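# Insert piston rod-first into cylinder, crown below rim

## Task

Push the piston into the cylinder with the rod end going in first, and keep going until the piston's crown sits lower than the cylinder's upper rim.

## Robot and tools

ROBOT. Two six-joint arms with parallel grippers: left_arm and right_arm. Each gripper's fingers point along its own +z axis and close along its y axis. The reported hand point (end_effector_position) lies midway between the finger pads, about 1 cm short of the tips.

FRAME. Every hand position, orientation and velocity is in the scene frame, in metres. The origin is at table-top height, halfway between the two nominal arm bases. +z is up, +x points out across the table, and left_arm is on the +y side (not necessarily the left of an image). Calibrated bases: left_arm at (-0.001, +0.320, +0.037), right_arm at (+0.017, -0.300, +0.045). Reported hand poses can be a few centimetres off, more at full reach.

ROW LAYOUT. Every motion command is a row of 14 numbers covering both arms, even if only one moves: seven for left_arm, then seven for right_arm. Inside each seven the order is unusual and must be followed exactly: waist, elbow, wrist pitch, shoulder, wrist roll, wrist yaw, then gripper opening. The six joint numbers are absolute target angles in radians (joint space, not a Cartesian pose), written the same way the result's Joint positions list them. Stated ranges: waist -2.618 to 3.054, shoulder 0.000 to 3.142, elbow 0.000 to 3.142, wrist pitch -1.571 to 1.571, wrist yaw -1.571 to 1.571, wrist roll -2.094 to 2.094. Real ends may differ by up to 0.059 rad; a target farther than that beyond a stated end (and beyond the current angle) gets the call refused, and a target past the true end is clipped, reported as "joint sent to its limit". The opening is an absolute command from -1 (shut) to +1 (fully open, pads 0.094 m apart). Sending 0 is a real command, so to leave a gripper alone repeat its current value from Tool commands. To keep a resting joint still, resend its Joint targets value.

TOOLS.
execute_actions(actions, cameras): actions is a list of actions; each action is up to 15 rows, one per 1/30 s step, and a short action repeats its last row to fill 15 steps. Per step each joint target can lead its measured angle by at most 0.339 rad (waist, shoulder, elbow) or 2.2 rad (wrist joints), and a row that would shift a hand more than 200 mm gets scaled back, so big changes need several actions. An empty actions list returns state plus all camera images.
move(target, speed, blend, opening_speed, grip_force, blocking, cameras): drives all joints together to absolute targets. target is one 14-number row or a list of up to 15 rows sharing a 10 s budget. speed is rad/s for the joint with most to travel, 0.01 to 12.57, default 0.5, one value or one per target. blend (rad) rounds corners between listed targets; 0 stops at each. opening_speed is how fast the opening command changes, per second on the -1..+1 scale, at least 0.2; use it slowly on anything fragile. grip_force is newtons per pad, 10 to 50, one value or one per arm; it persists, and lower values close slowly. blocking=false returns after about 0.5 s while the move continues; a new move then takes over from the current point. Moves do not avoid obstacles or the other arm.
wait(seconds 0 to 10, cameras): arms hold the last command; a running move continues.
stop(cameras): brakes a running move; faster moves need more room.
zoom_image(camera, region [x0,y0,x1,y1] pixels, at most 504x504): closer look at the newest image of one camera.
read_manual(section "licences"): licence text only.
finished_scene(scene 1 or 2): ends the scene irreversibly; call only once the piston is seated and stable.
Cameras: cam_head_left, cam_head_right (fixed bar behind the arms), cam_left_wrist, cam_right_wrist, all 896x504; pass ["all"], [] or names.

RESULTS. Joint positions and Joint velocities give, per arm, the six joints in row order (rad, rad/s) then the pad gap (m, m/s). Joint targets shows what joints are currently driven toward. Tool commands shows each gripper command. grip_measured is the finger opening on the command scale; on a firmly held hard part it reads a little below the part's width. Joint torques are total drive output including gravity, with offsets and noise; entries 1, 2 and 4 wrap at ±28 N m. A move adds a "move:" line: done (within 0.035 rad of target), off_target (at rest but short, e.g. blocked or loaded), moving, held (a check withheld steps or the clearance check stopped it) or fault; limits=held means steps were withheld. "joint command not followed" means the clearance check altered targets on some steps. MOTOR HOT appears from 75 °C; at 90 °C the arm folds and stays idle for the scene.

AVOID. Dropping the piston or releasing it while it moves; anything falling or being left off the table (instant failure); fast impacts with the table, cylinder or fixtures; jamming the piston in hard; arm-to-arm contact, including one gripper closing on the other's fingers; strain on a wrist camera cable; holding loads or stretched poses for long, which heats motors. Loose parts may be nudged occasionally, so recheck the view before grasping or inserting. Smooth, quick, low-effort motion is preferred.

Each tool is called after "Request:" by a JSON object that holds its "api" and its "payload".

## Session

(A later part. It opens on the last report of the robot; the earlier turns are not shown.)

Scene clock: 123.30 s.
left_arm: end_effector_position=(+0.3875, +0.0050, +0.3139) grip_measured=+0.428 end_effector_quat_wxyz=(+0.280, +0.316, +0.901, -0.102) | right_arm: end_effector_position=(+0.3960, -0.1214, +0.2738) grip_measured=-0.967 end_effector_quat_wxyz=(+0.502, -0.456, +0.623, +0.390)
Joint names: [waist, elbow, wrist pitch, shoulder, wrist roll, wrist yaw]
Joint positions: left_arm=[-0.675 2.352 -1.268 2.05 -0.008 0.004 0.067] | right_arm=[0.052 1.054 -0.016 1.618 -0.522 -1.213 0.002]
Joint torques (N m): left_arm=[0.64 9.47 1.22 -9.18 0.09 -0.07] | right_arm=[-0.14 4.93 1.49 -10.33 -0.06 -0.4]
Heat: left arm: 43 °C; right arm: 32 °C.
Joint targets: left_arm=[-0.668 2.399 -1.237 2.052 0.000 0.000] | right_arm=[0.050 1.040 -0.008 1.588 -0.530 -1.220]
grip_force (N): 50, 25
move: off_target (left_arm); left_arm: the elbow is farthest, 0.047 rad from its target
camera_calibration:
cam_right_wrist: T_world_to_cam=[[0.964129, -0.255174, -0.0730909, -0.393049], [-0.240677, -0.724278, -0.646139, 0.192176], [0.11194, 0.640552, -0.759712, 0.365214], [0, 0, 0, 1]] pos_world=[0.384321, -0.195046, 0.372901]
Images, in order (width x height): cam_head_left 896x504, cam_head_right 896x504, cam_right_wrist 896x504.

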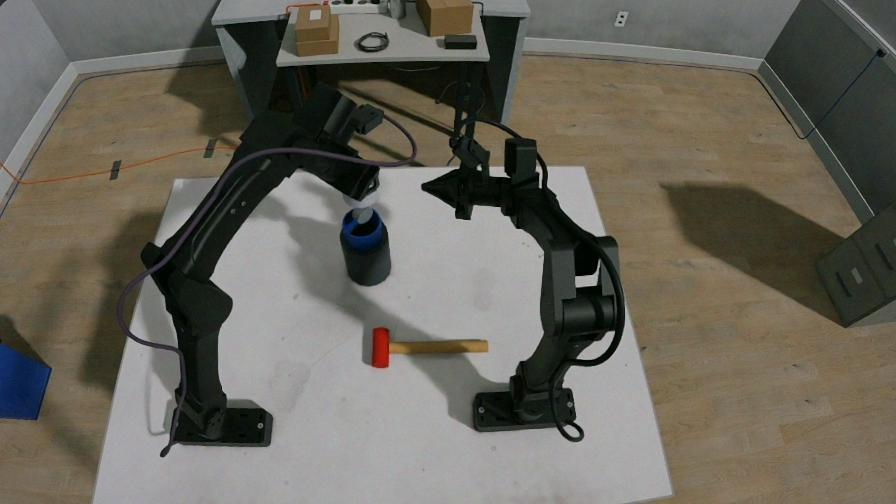

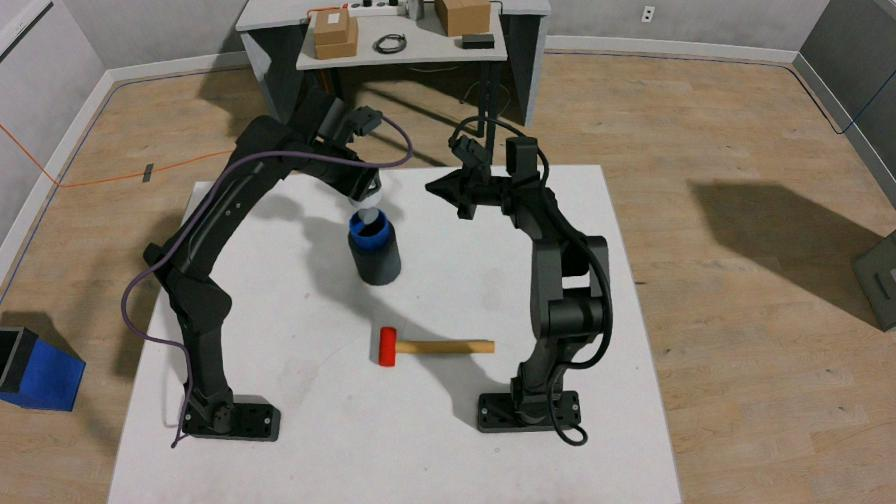

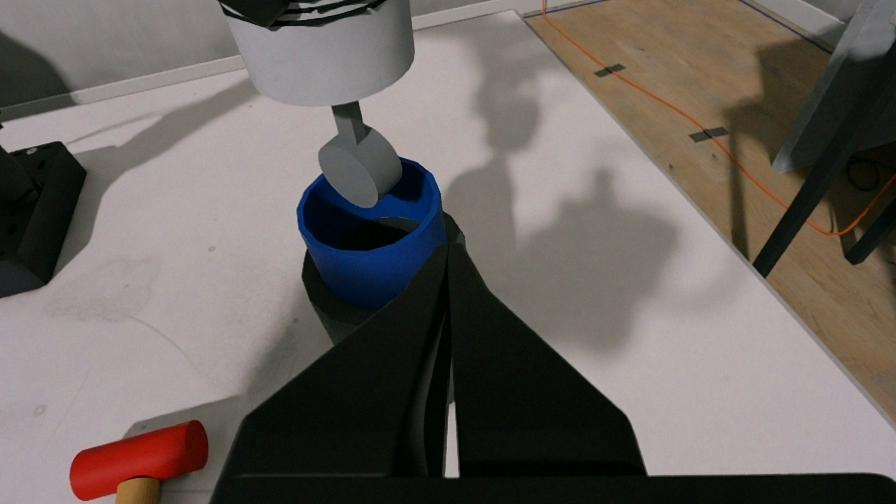

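Request:
{"api": "zoom_image", "payload": {"camera": "cam_head_right", "region": [335, 180, 405, 250]}}

Request:
{"api": "zoom_image", "payload": {"camera": "cam_head_left", "region": [330, 180, 400, 250]}}

Scaled by 7.200 from the camera's 896x504 image, which has a finer 1280x720 frame.

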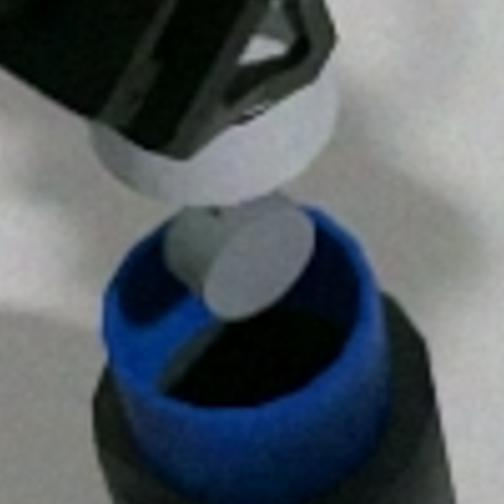

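Scaled by 7.200 from the camera's 896x504 image, which has a finer 1280x720 frame.

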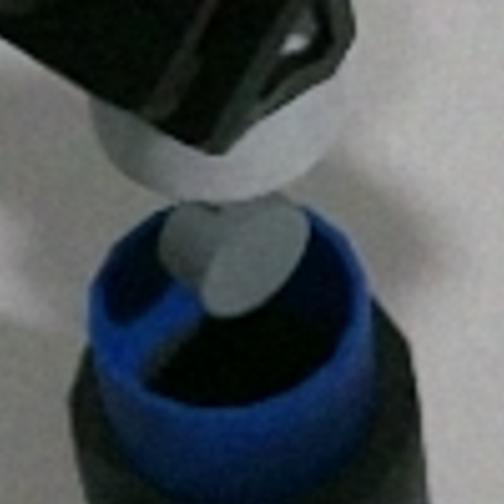

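Request:
{"api": "move", "payload": {"target": [[-0.662, 2.399, -1.06, 1.903, 0, 0, 0.2, 0.05, 1.04, -0.008, 1.588, -0.53, -1.22, -1.0], [-0.662, 2.036, -1.003, 1.903, 0, 0, 0.2, 0.05, 1.04, -0.008, 1.588, -0.53, -1.22, -1.0]], "speed": [0.25, 0.25], "blend": [0.03, 0], "cameras": ["cam_right_wrist", "cam_head_left", "cam_head_right"]}}

Request:
{"api": "zoom_image", "payload": {"camera": "cam_right_wrist", "region": [220, 0, 520, 300]}}

Request:
{"api": "zoom_image", "payload": {"camera": "cam_head_right", "region": [335, 180, 405, 250]}}

Request:
{"api": "zoom_image", "payload": {"camera": "cam_head_left", "region": [330, 180, 400, 250]}}

Scene clock: 132.40 s.
left_arm: end_effector_position=(+0.3854, +0.0111, +0.2685) grip_measured=+0.428 end_effector_quat_wxyz=(+0.268, +0.314, +0.906, -0.097) | right_arm: end_effector_position=(+0.3960, -0.1214, +0.2738) grip_measured=-0.967 end_effector_quat_wxyz=(+0.502, -0.456, +0.623, +0.390)
Joint names: [waist, elbow, wrist pitch, shoulder, wrist roll, wrist yaw]
Joint positions: left_arm=[-0.668 2.026 -1.068 1.952 -0.008 0.004 0.067] | right_arm=[0.052 1.054 -0.016 1.618 -0.522 -1.213 0.002]
Joint torques (N m): left_arm=[0.54 7.05 1.5 -12.74 0.08 -0.07] | right_arm=[-0.18 4.94 1.49 -10.24 -0.06 -0.35]
Heat: left arm: 42 °C; right arm: 32 °C.
Joint targets: left_arm=[-0.662 2.036 -1.003 1.903 0.000 0.000] | right_arm=[0.050 1.040 -0.008 1.588 -0.530 -1.220]
grip_force (N): 50, 25
move: off_target (left_arm); left_arm: the wrist pitch is farthest, 0.065 rad from its target
camera_calibration:
cam_right_wrist: T_world_to_cam=[[0.964129, -0.255174, -0.0730909, -0.393049], [-0.240677, -0.724278, -0.646139, 0.192176], [0.11194, 0.640552, -0.759712, 0.365214], [0, 0, 0, 1]] pos_world=[0.384321, -0.195046, 0.372901]
Images, in order (width x height): cam_head_left 896x504, cam_head_right 896x504, cam_right_wrist 896x504.

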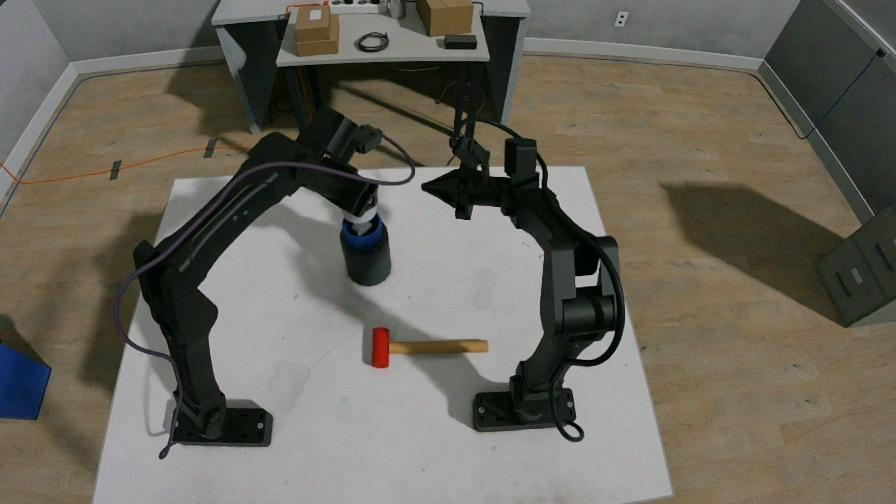

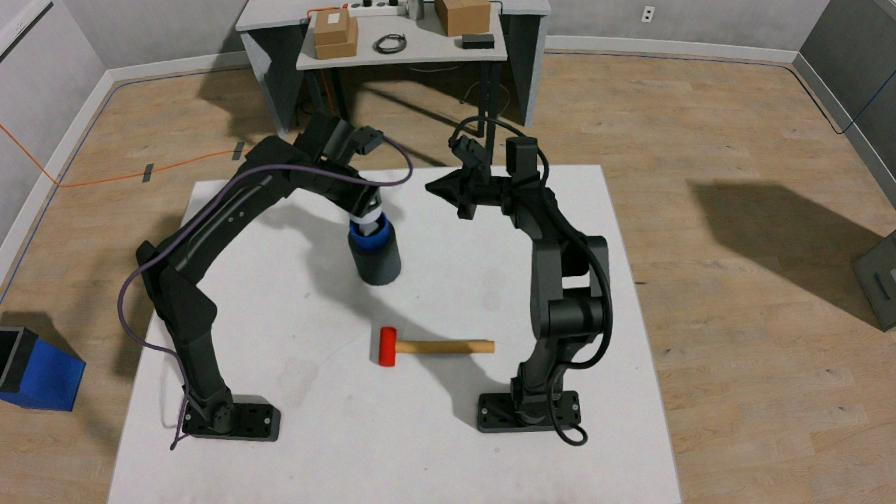

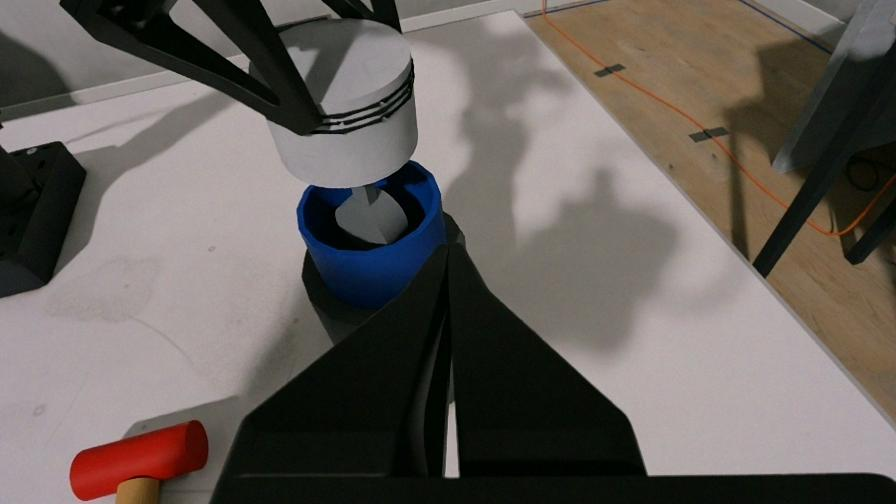

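Scaled by 1.680 from the camera's 896x504 image, which has a finer 1280x720 frame.

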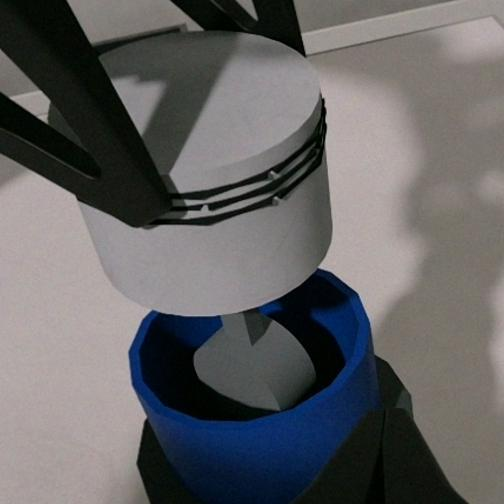

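Scaled by 7.200 from the camera's 896x504 image, which has a finer 1280x720 frame.

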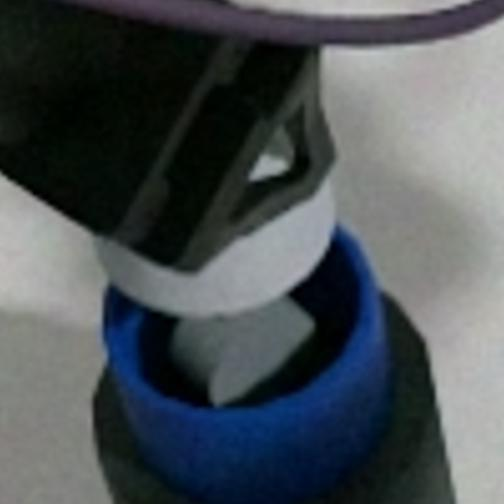

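Scaled by 7.200 from the camera's 896x504 image, which has a finer 1280x720 frame.

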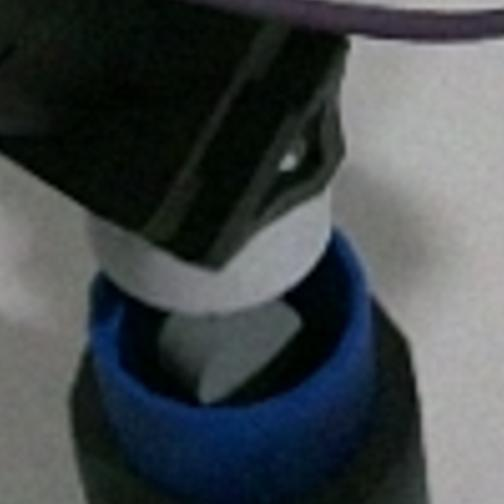

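Request:
{"api": "move", "payload": {"target": [-0.662, 1.8134, -0.807, 1.8544, 0, 0, 0.2, 0.05, 1.04, -0.008, 1.588, -0.53, -1.22, -1.0], "speed": 0.2, "cameras": ["cam_right_wrist", "cam_head_left", "cam_head_right"]}}

Request:
{"api": "zoom_image", "payload": {"camera": "cam_right_wrist", "region": [220, 0, 520, 300]}}

Request:
{"api": "zoom_image", "payload": {"camera": "cam_head_right", "region": [335, 180, 405, 250]}}

Request:
{"api": "zoom_image", "payload": {"camera": "cam_head_left", "region": [330, 180, 400, 250]}}

Scene clock: 136.80 s.
left_arm: end_effector_position=(+0.3880, +0.0089, +0.2212) grip_measured=+0.428 end_effector_quat_wxyz=(+0.264, +0.314, +0.907, -0.096) | right_arm: end_effector_position=(+0.3960, -0.1214, +0.2738) grip_measured=-0.967 end_effector_quat_wxyz=(+0.502, -0.456, +0.623, +0.390)
Joint names: [waist, elbow, wrist pitch, shoulder, wrist roll, wrist yaw]
Joint positions: left_arm=[-0.668 1.806 -0.879 1.929 -0.008 0.004 0.067] | right_arm=[0.052 1.054 -0.016 1.618 -0.522 -1.213 0.002]
Joint torques (N m): left_arm=[0.55 7.1 1.56 -14.79 0.08 -0.07] | right_arm=[-0.1 4.93 1.5 -10.25 -0.06 -0.36]
Heat: left arm: 42 °C; right arm: 32 °C.
Joint targets: left_arm=[-0.662 1.813 -0.807 1.854 0.000 0.000] | right_arm=[0.050 1.040 -0.008 1.588 -0.530 -1.220]
grip_force (N): 50, 25
move: off_target (left_arm); left_arm: the shoulder is farthest, 0.074 rad from its target
camera_calibration:
cam_right_wrist: T_world_to_cam=[[0.964129, -0.255174, -0.0730909, -0.393049], [-0.240677, -0.724278, -0.646139, 0.192176], [0.11194, 0.640552, -0.759712, 0.365214], [0, 0, 0, 1]] pos_world=[0.384321, -0.195046, 0.372901]
Images, in order (width x height): cam_head_left 896x504, cam_head_right 896x504, cam_right_wrist 896x504.

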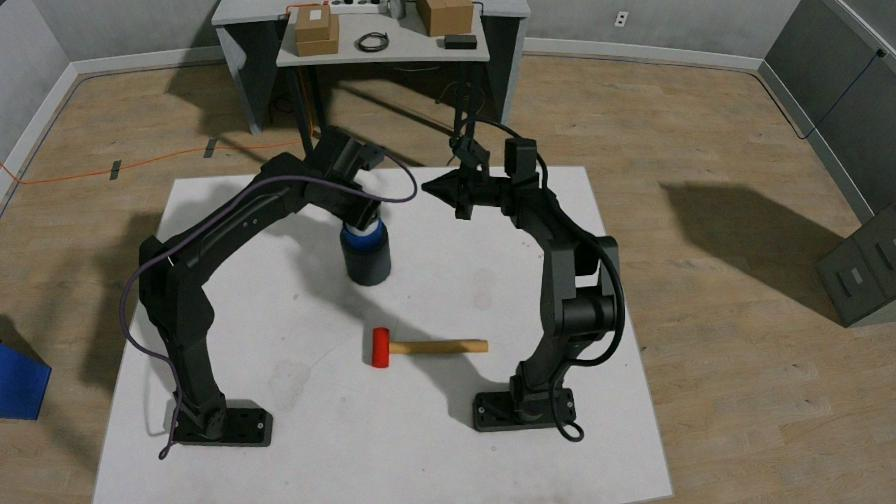

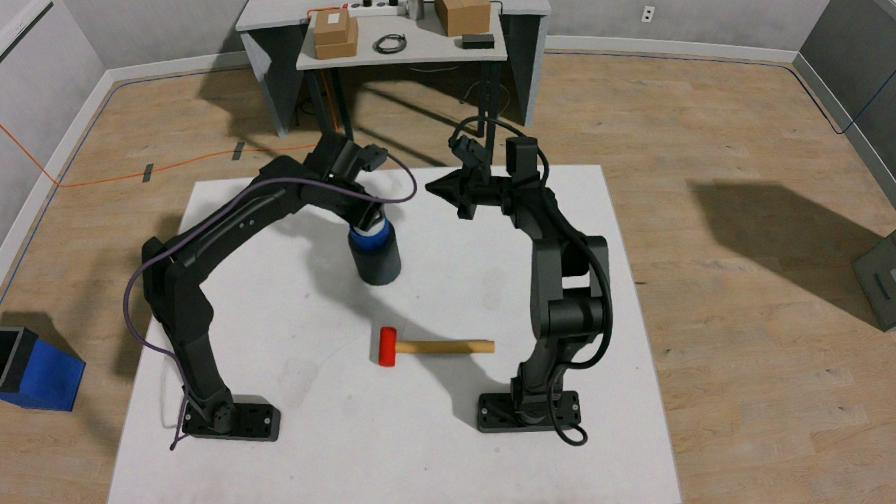

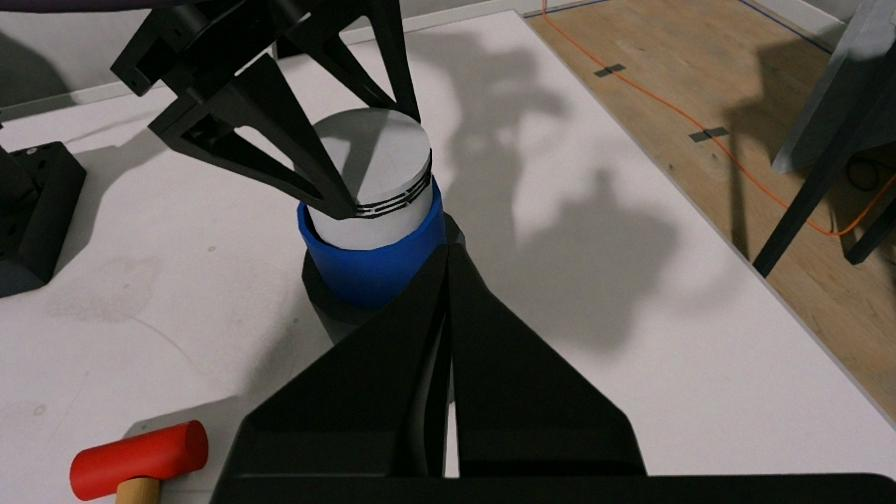

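Scaled by 1.680 from the camera's 896x504 image, which has a finer 1280x720 frame.

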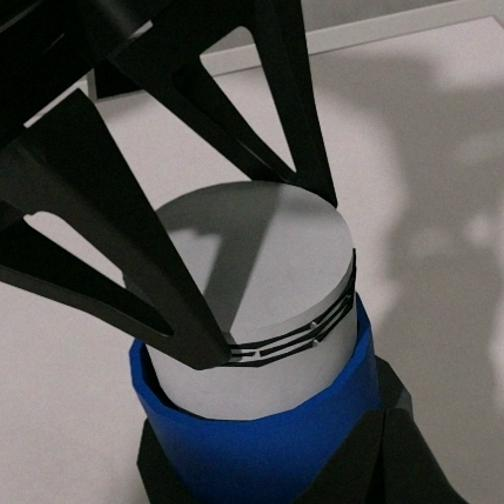

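Scaled by 7.200 from the camera's 896x504 image, which has a finer 1280x720 frame.

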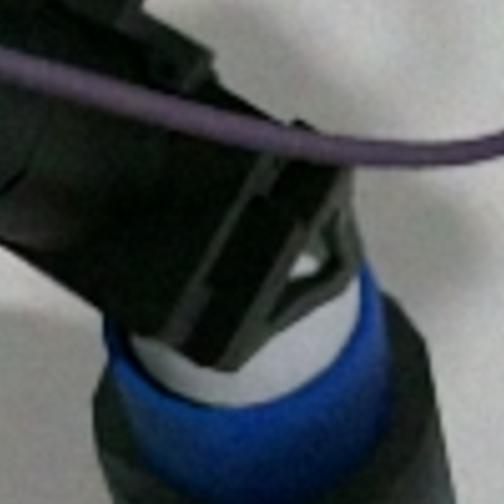

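Scaled by 7.200 from the camera's 896x504 image, which has a finer 1280x720 frame.

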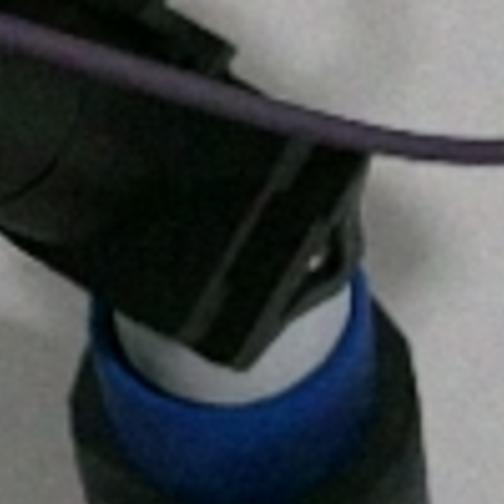

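Request:
{"api": "move", "payload": {"target": [-0.662, 1.709, -0.702, 1.829, 0, 0, 0.2, 0.05, 1.04, -0.008, 1.588, -0.53, -1.22, -1.0], "speed": 0.12, "cameras": ["cam_right_wrist"]}}

Request:
{"api": "zoom_image", "payload": {"camera": "cam_right_wrist", "region": [220, 0, 520, 300]}}

Scene clock: 142.27 s.
left_arm: end_effector_position=(+0.3879, +0.0091, +0.2069) grip_measured=+0.428 end_effector_quat_wxyz=(+0.274, +0.313, +0.904, -0.099) | right_arm: end_effector_position=(+0.3960, -0.1214, +0.2738) grip_measured=-0.967 end_effector_quat_wxyz=(+0.502, -0.456, +0.623, +0.390)
Joint names: [waist, elbow, wrist pitch, shoulder, wrist roll, wrist yaw]
Joint positions: left_arm=[-0.668 1.702 -0.778 1.903 -0.008 0.004 0.067] | right_arm=[0.052 1.054 -0.016 1.618 -0.522 -1.213 0.002]
Joint torques (N m): left_arm=[0.54 7.19 1.64 -14.61 0.09 -0.07] | right_arm=[-0.16 4.86 1.51 -10.25 -0.08 -0.39]
Heat: left arm: 42 °C; right arm: 32 °C.
Joint targets: left_arm=[-0.662 1.709 -0.702 1.829 0.000 0.000] | right_arm=[0.050 1.040 -0.008 1.588 -0.530 -1.220]
grip_force (N): 50, 25
move: off_target (left_arm); left_arm: the wrist pitch is farthest, 0.076 rad from its target
camera_calibration:
cam_right_wrist: T_world_to_cam=[[0.964129, -0.255174, -0.0730909, -0.393049], [-0.240677, -0.724278, -0.646139, 0.192176], [0.11194, 0.640552, -0.759712, 0.365214], [0, 0, 0, 1]] pos_world=[0.384321, -0.195046, 0.372901]
Images, in order (width x height): cam_right_wrist 896x504.

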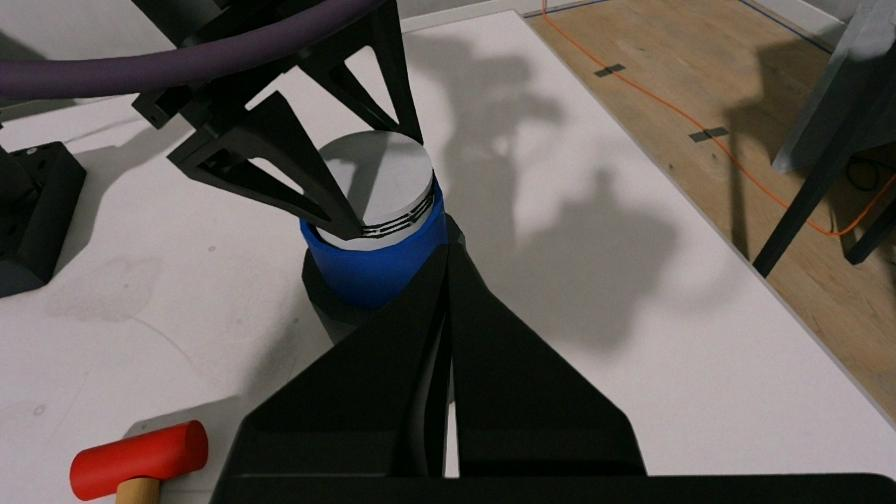

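Scaled by 1.680 from the camera's 896x504 image, which has a finer 1280x720 frame.

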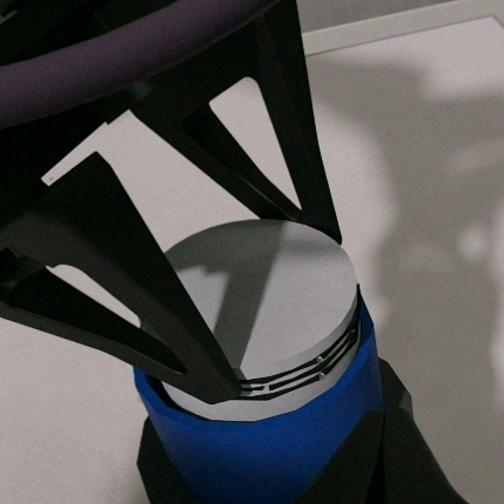

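Request:
{"api": "move", "payload": {"target": [-0.662, 1.663, -0.658, 1.821, 0, 0, 0.2, 0.05, 1.04, -0.008, 1.588, -0.53, -1.22, -1.0], "speed": 0.1, "cameras": ["cam_right_wrist"]}}

Request:
{"api": "zoom_image", "payload": {"camera": "cam_right_wrist", "region": [220, 0, 520, 300]}}

Scene clock: 143.63 s.
left_arm: end_effector_position=(+0.3878, +0.0092, +0.1997) grip_measured=+0.428 end_effector_quat_wxyz=(+0.278, +0.313, +0.903, -0.101) | right_arm: end_effector_position=(+0.3960, -0.1214, +0.2738) grip_measured=-0.967 end_effector_quat_wxyz=(+0.502, -0.456, +0.623, +0.390)
Joint names: [waist, elbow, wrist pitch, shoulder, wrist roll, wrist yaw]
Joint positions: left_arm=[-0.668 1.657 -0.732 1.894 -0.008 0.004 0.067] | right_arm=[0.052 1.054 -0.016 1.618 -0.522 -1.213 0.002]
Joint torques (N m): left_arm=[0.54 7.13 1.62 -14.49 0.08 -0.07] | right_arm=[-0.12 4.92 1.5 -10.24 -0.06 -0.37]
Heat: left arm: 42 °C; right arm: 32 °C.
Joint targets: left_arm=[-0.662 1.663 -0.658 1.821 0.000 0.000] | right_arm=[0.050 1.040 -0.008 1.588 -0.530 -1.220]
grip_force (N): 50, 25
move: off_target (left_arm); left_arm: the wrist pitch is farthest, 0.074 rad from its target
camera_calibration:
cam_right_wrist: T_world_to_cam=[[0.964129, -0.255174, -0.0730909, -0.393049], [-0.240677, -0.724278, -0.646139, 0.192176], [0.11194, 0.640552, -0.759712, 0.365214], [0, 0, 0, 1]] pos_world=[0.384321, -0.195046, 0.372901]
Images, in order (width x height): cam_right_wrist 896x504.

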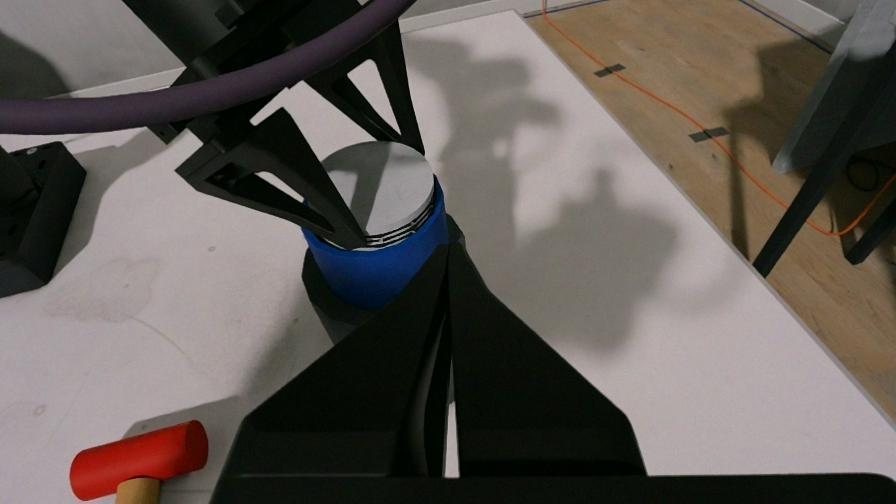

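Scaled by 1.680 from the camera's 896x504 image, which has a finer 1280x720 frame.

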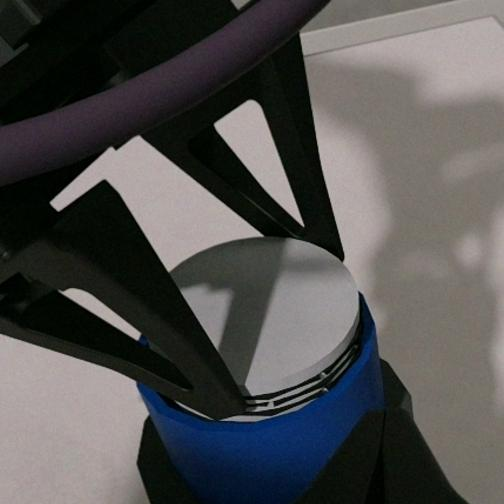

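Request:
{"api": "move", "payload": {"target": [[-0.662, 1.663, -0.658, 1.821, 0, 0, 0.41, 0.05, 1.04, -0.008, 1.588, -0.53, -1.22, -1.0], [-0.662, 1.663, -0.658, 1.821, 0, 0, 0.465, 0.05, 1.04, -0.008, 1.588, -0.53, -1.22, -1.0], [-0.662, 1.663, -0.658, 1.821, 0, 0, 0.478, 0.05, 1.04, -0.008, 1.588, -0.53, -1.22, -1.0], [-0.662, 1.663, -0.658, 1.821, 0, 0, 0.483, 0.05, 1.04, -0.008, 1.588, -0.53, -1.22, -1.0], [-0.662, 1.663, -0.658, 1.821, 0, 0, 0.487, 0.05, 1.04, -0.008, 1.588, -0.53, -1.22, -1.0]], "grip_force": [10, 25], "opening_speed": 0.25, "speed": 0.2, "cameras": ["cam_right_wrist"]}}

Request:
{"api": "zoom_image", "payload": {"camera": "cam_right_wrist", "region": [220, 0, 520, 300]}}

Scene clock: 148.47 s.
left_arm: end_effector_position=(+0.3946, +0.0037, +0.2270) grip_measured=+0.485 end_effector_quat_wxyz=(+0.321, +0.308, +0.888, -0.116) | right_arm: end_effector_position=(+0.3960, -0.1214, +0.2738) grip_measured=-0.967 end_effector_quat_wxyz=(+0.502, -0.456, +0.623, +0.390)
Joint names: [waist, elbow, wrist pitch, shoulder, wrist roll, wrist yaw]
Joint positions: left_arm=[-0.668 1.657 -0.677 1.855 -0.008 0.004 0.07] | right_arm=[0.052 1.054 -0.016 1.618 -0.522 -1.213 0.002]
Joint torques (N m): left_arm=[0.55 7.25 1.22 -11.22 0.09 -0.08] | right_arm=[-0.05 4.86 1.51 -10.15 -0.06 -0.35]
Heat: left arm: 42 °C; right arm: 32 °C.
Joint targets: left_arm=[-0.662 1.663 -0.658 1.821 0.000 0.000] | right_arm=[0.050 1.040 -0.008 1.588 -0.530 -1.220]
grip_force (N): 10, 25
move: done; target 2's new numbers were sent with left_arm's wrist pitch 0.074 rad from that target; target 3's new numbers were sent with left_arm's wrist pitch 0.074 rad from that target; target 4's new numbers were sent with left_arm's shoulder 0.073 rad from that target
camera_calibration:
cam_right_wrist: T_world_to_cam=[[0.964129, -0.255174, -0.0730909, -0.393049], [-0.240677, -0.724278, -0.646139, 0.192176], [0.11194, 0.640552, -0.759712, 0.365214], [0, 0, 0, 1]] pos_world=[0.384321, -0.195046, 0.372901]
Images, in order (width x height): cam_right_wrist 896x504.

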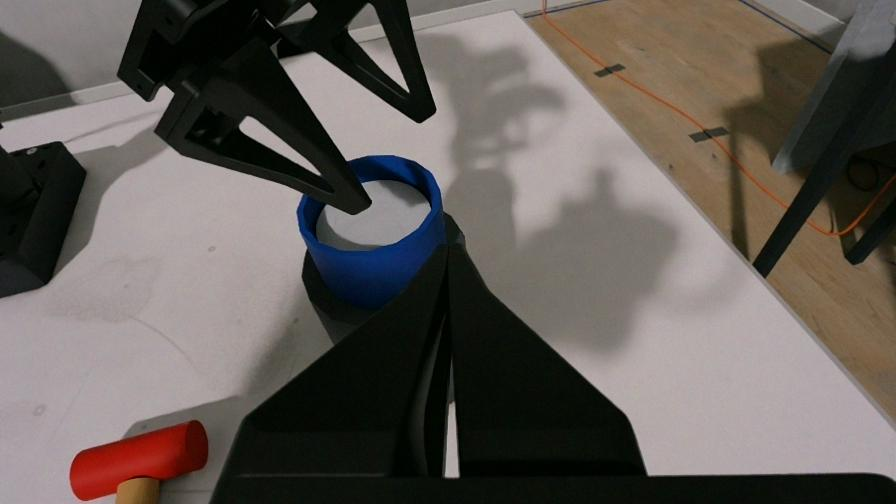

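Scaled by 1.680 from the camera's 896x504 image, which has a finer 1280x720 frame.

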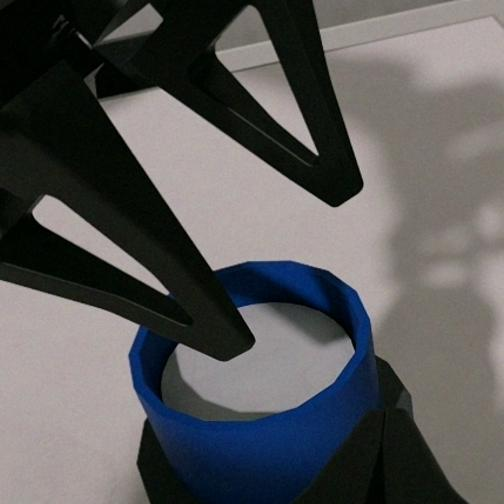

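Request:
{"api": "move", "payload": {"target": [[-0.662, 1.70, -0.72, 1.78, 0, 0, 0.85, 0.05, 1.04, -0.008, 1.588, -0.53, -1.22, -1.0], [-0.35, 1.35, -0.34, 1.70, 0.265, 0.62, 0.85, 0.05, 1.04, -0.008, 1.588, -0.53, -1.22, -1.0], [-0.025, 1.04, -0.008, 1.588, 0.53, 1.236, 0.85, 0.25, 1.35, -0.4, 1.72, 0.2, -0.85, -1.0]], "grip_force": [25, 50], "blend": [0.03, 0.1, 0], "speed": [0.25, 0.6, 0.7], "cameras": ["cam_left_wrist"]}}

Request:
{"api": "zoom_image", "payload": {"camera": "cam_left_wrist", "region": [380, 100, 680, 380]}}

Scene clock: 156.73 s.
left_arm: end_effector_position=(+0.3771, +0.1401, +0.2620) grip_measured=+0.848 end_effector_quat_wxyz=(+0.497, +0.455, +0.627, -0.392) | right_arm: end_effector_position=(+0.4152, -0.0710, +0.2546) grip_measured=-0.979 end_effector_quat_wxyz=(+0.262, -0.167, +0.839, +0.447)
Joint names: [waist, elbow, wrist pitch, shoulder, wrist roll, wrist yaw]
Joint positions: left_arm=[-0.026 1.051 -0.019 1.622 0.52 1.206 0.087] | right_arm=[0.248 1.317 -0.394 1.706 0.201 -0.854 0.001]
Joint torques (N m): left_arm=[0.05 5.74 1.09 -8.95 0.1 0.64] | right_arm=[0.32 8.62 1.34 -7.25 0 -0.29]
Heat: left arm: 42 °C; right arm: 32 °C.
Joint targets: left_arm=[-0.025 1.040 -0.008 1.588 0.530 1.236] | right_arm=[0.250 1.350 -0.400 1.720 0.200 -0.850]
grip_force (N): 25, 50
move: done
camera_calibration:
cam_left_wrist: T_world_to_cam=[[-0.952248, -0.304193, -0.0262925, 0.409986], [-0.2166, 0.733709, -0.644015, 0.153622], [0.215196, -0.607567, -0.764561, 0.325294], [0, 0, 0, 1]] pos_world=[0.35368, 0.209639, 0.358422]
Images, in order (width x height): cam_left_wrist 896x504.

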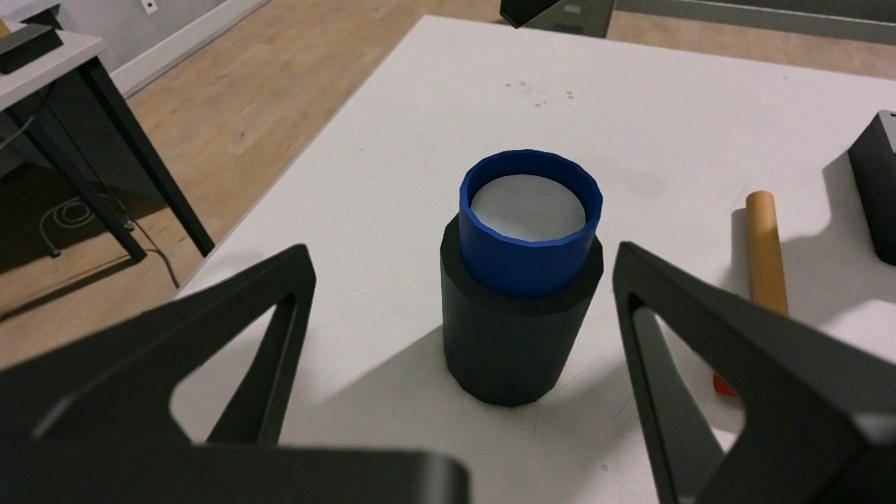

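Scaled by 1.680 from the camera's 896x504 image, which has a finer 1280x720 frame.

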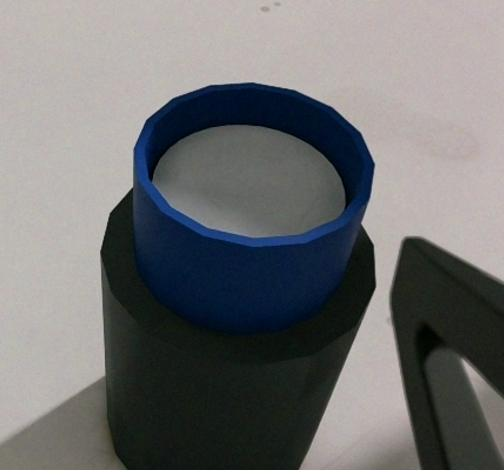

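Request:
{"api": "move", "payload": {"target": [[-0.025, 1.04, -0.008, 1.588, 0.53, 1.23, 0.85, 0.735, 2.037, -1.159, 1.99, 1.58, 0, -1.0], [-0.025, 1.04, -0.008, 1.588, 0.53, 1.23, 0.85, 0.735, 2.08, -1.216, 2.098, 1.58, 0, -1.0]], "blend": [0.03, 0], "speed": [0.8, 0.3], "cameras": ["cam_left_wrist", "cam_right_wrist"]}}

Request:
{"api": "zoom_image", "payload": {"camera": "cam_left_wrist", "region": [420, 60, 640, 280]}}

Scene clock: 160.37 s.
left_arm: end_effector_position=(+0.3771, +0.1400, +0.2621) grip_measured=+0.848 end_effector_quat_wxyz=(+0.497, +0.455, +0.626, -0.392) | right_arm: end_effector_position=(+0.3781, +0.0166, +0.2070) grip_measured=-0.979 end_effector_quat_wxyz=(+0.058, +0.411, +0.896, +0.158)
Joint names: [waist, elbow, wrist pitch, shoulder, wrist roll, wrist yaw]
Joint positions: left_arm=[-0.026 1.051 -0.019 1.622 0.52 1.207 0.087] | right_arm=[0.736 2.05 -1.196 2.089 1.572 -0.027 0.001]
Joint torques (N m): left_arm=[0.05 5.75 1.09 -8.94 0.11 0.57] | right_arm=[-0.14 7.97 0.63 -10.63 0.11 0.28]
Heat: left arm: 42 °C; right arm: 32 °C.
Joint targets: left_arm=[-0.025 1.040 -0.008 1.588 0.530 1.230] | right_arm=[0.735 2.080 -1.216 2.098 1.580 0.000]
grip_force (N): 25, 50
move: done
camera_calibration:
cam_left_wrist: T_world_to_cam=[[-0.95234, -0.303874, -0.0266263, 0.410075], [-0.216089, 0.733673, -0.644228, 0.153589], [0.215299, -0.60777, -0.76437, 0.325308], [0, 0, 0, 1]] pos_world=[0.353681, 0.209639, 0.358521]
cam_right_wrist: T_world_to_cam=[[-0.734371, -0.574626, -0.361254, 0.361722], [-0.651583, 0.447764, 0.612329, 0.120014], [-0.190104, 0.685064, -0.703241, 0.329858], [0, 0, 0, 1]] pos_world=[0.406545, -0.0718571, 0.289155]
Images, in order (width x height): cam_left_wrist 896x504, cam_right_wrist 896x504.

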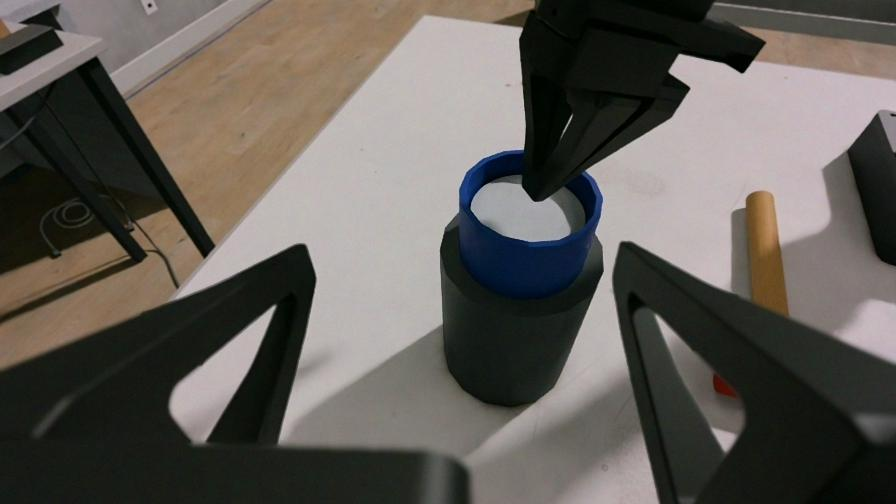

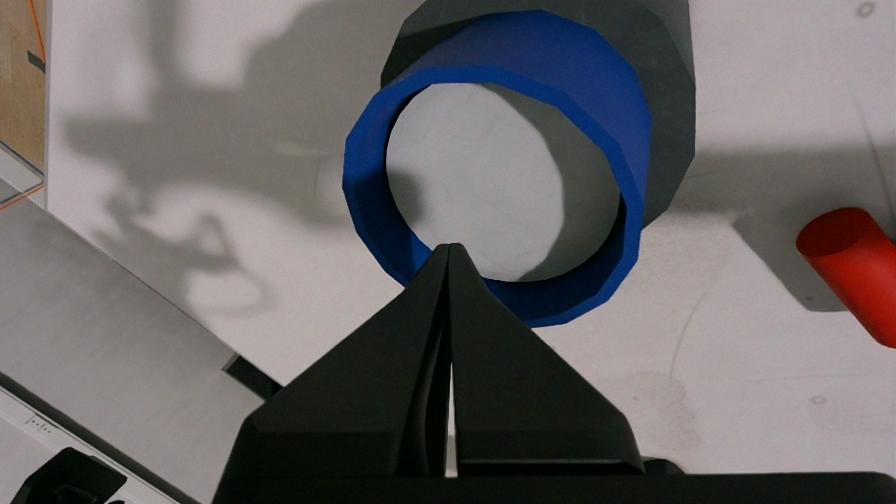

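Scaled by 2.291 from the camera's 896x504 image, which has a finer 1280x720 frame.

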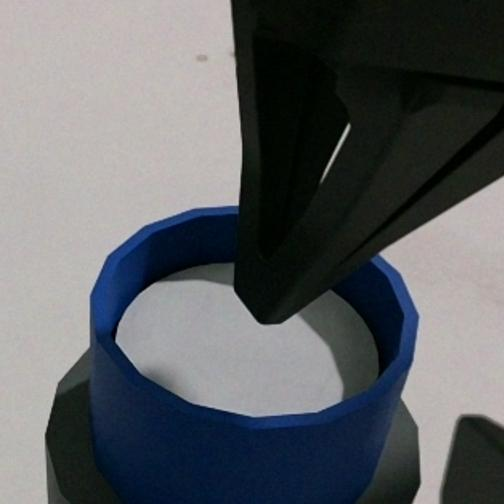

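Request:
{"api": "move", "payload": {"target": [-0.025, 1.04, -0.008, 1.588, 0.53, 1.23, 0.85, 0.7175, 2.276, -1.405, 2.23, 1.58, 0.027, -1.0], "speed": 0.25, "cameras": ["cam_left_wrist", "cam_right_wrist"]}}

Request:
{"api": "zoom_image", "payload": {"camera": "cam_left_wrist", "region": [420, 60, 640, 280]}}

Scene clock: 169.07 s.
left_arm: end_effector_position=(+0.3771, +0.1400, +0.2621) grip_measured=+0.848 end_effector_quat_wxyz=(+0.497, +0.455, +0.626, -0.392) | right_arm: end_effector_position=(+0.3810, +0.0050, +0.2004) grip_measured=-0.979 end_effector_quat_wxyz=(+0.047, +0.422, +0.900, +0.101)
Joint names: [waist, elbow, wrist pitch, shoulder, wrist roll, wrist yaw]
Joint positions: left_arm=[-0.026 1.051 -0.019 1.622 0.52 1.207 0.087] | right_arm=[0.724 2.247 -1.385 2.209 1.572 0 0.001]
Joint torques (N m): left_arm=[0.06 5.72 1.09 -8.92 0.11 0.57] | right_arm=[-0.61 7.62 0.44 -10.17 0.1 0.28]
Heat: left arm: 41 °C; right arm: 32 °C.
Joint targets: left_arm=[-0.025 1.040 -0.008 1.588 0.530 1.230] | right_arm=[0.717 2.276 -1.405 2.230 1.580 0.027]
grip_force (N): 25, 50
move: done
camera_calibration:
cam_left_wrist: T_world_to_cam=[[-0.95234, -0.303874, -0.0266263, 0.410075], [-0.216089, 0.733673, -0.644228, 0.153589], [0.215299, -0.60777, -0.76437, 0.325308], [0, 0, 0, 1]] pos_world=[0.353681, 0.209639, 0.358521]
cam_right_wrist: T_world_to_cam=[[-0.767591, -0.588161, -0.254695, 0.346241], [-0.599054, 0.517058, 0.611379, 0.110912], [-0.227897, 0.621866, -0.74923, 0.357591], [0, 0, 0, 1]] pos_world=[0.413708, -0.076076, 0.288294]
Images, in order (width x height): cam_left_wrist 896x504, cam_right_wrist 896x504.

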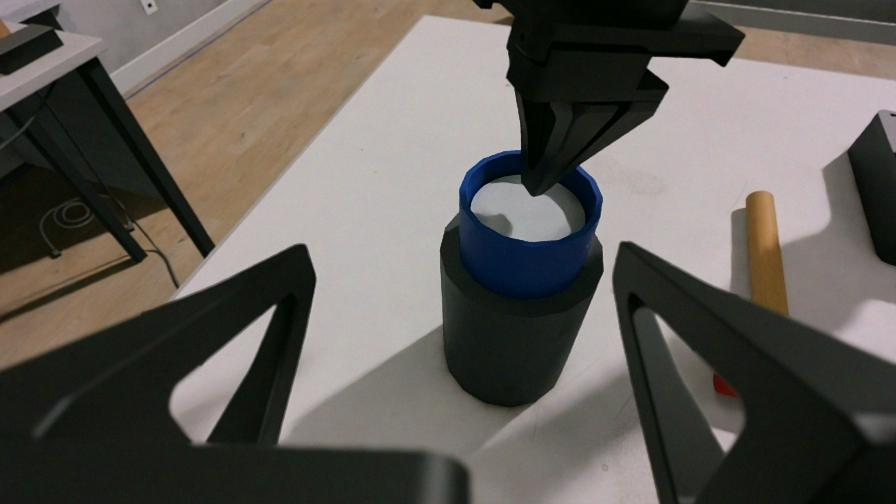

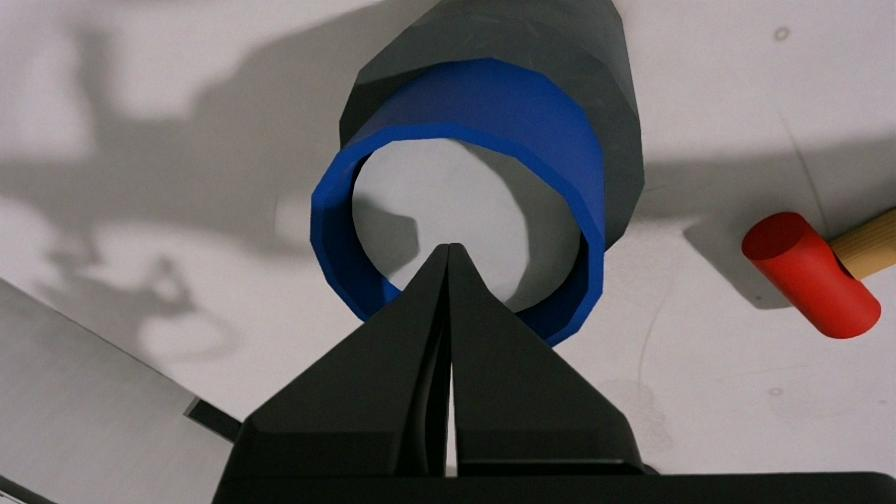

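Scaled by 2.291 from the camera's 896x504 image, which has a finer 1280x720 frame.

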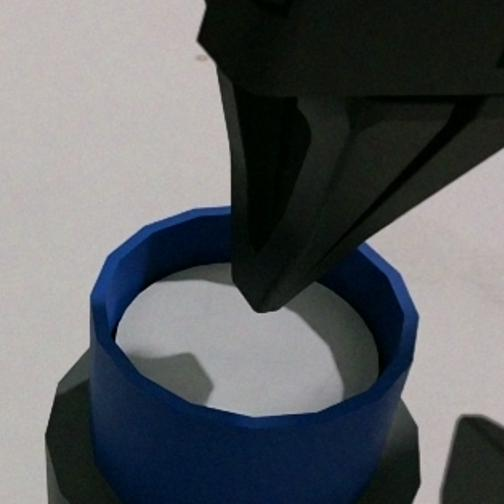

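Request:
{"api": "move", "payload": {"target": [-0.025, 1.04, -0.008, 1.588, 0.53, 1.23, 0.85, 0.7175, 2.36, -1.474, 2.302, 1.58, 0.027, -1.0], "speed": 0.15, "cameras": ["cam_left_wrist", "cam_right_wrist"]}}

Request:
{"api": "zoom_image", "payload": {"camera": "cam_left_wrist", "region": [420, 60, 640, 280]}}

Scene clock: 174.40 s.
left_arm: end_effector_position=(+0.3771, +0.1400, +0.2621) grip_measured=+0.848 end_effector_quat_wxyz=(+0.497, +0.455, +0.626, -0.392) | right_arm: end_effector_position=(+0.3811, +0.0050, +0.1891) grip_measured=-0.979 end_effector_quat_wxyz=(+0.035, +0.423, +0.902, +0.076)
Joint names: [waist, elbow, wrist pitch, shoulder, wrist roll, wrist yaw]
Joint positions: left_arm=[-0.026 1.051 -0.019 1.622 0.52 1.207 0.087] | right_arm=[0.724 2.331 -1.454 2.281 1.572 0 0.001]
Joint torques (N m): left_arm=[0.05 5.72 1.09 -8.95 0.11 0.57] | right_arm=[-0.61 7.46 0.33 -10.58 0.08 0.28]
Heat: left arm: 41 °C; right arm: 32 °C.
Joint targets: left_arm=[-0.025 1.040 -0.008 1.588 0.530 1.230] | right_arm=[0.717 2.360 -1.474 2.302 1.580 0.027]
grip_force (N): 25, 50
move: done
camera_calibration:
cam_left_wrist: T_world_to_cam=[[-0.95234, -0.303874, -0.0266263, 0.410075], [-0.216089, 0.733673, -0.644228, 0.153589], [0.215299, -0.60777, -0.76437, 0.325308], [0, 0, 0, 1]] pos_world=[0.353681, 0.209639, 0.358521]
cam_right_wrist: T_world_to_cam=[[-0.777368, -0.596352, -0.200158, 0.336865], [-0.572721, 0.539374, 0.617306, 0.106678], [-0.260171, 0.594509, -0.760835, 0.363742], [0, 0, 0, 1]] pos_world=[0.4176, -0.0728978, 0.278321]
Images, in order (width x height): cam_left_wrist 896x504, cam_right_wrist 896x504.

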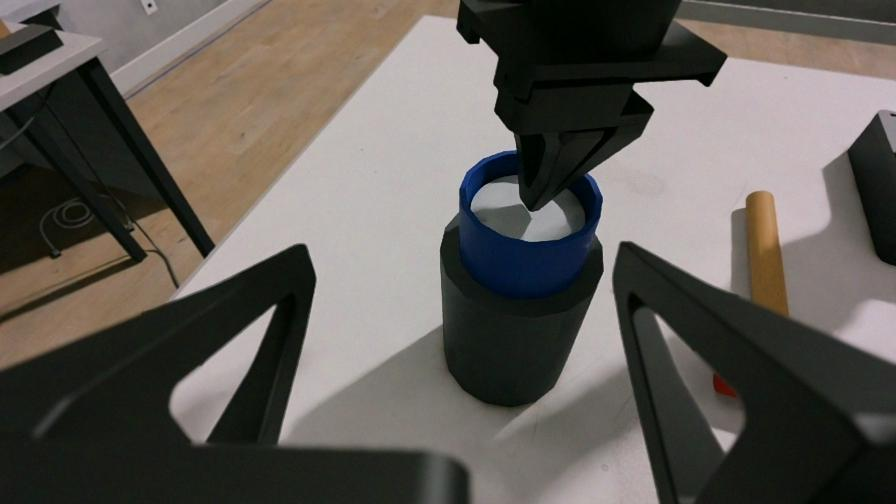

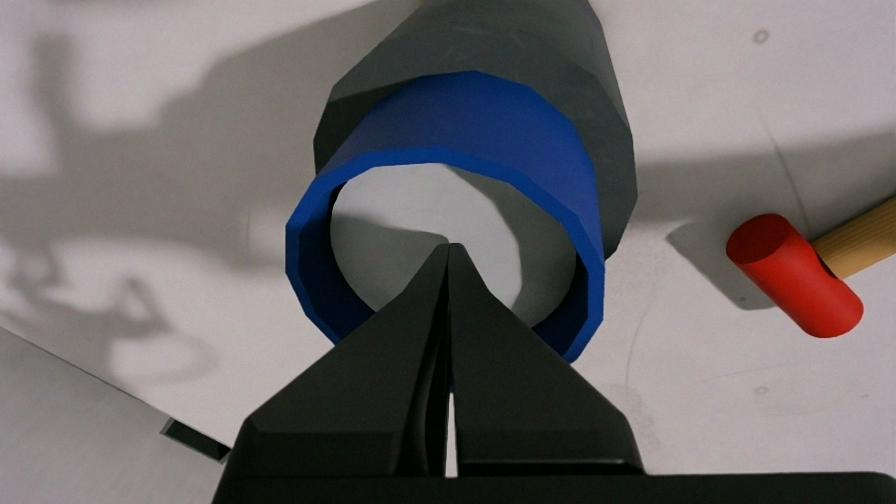

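Scaled by 2.291 from the camera's 896x504 image, which has a finer 1280x720 frame.

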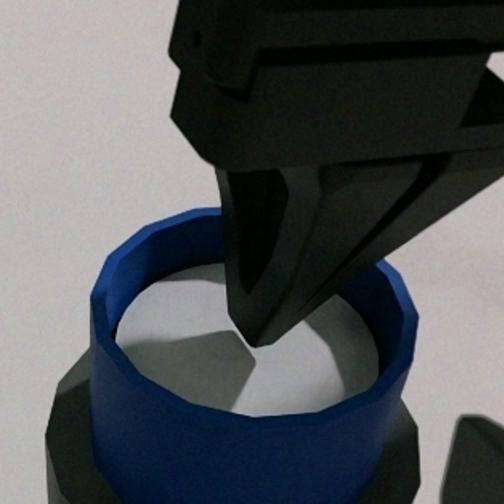

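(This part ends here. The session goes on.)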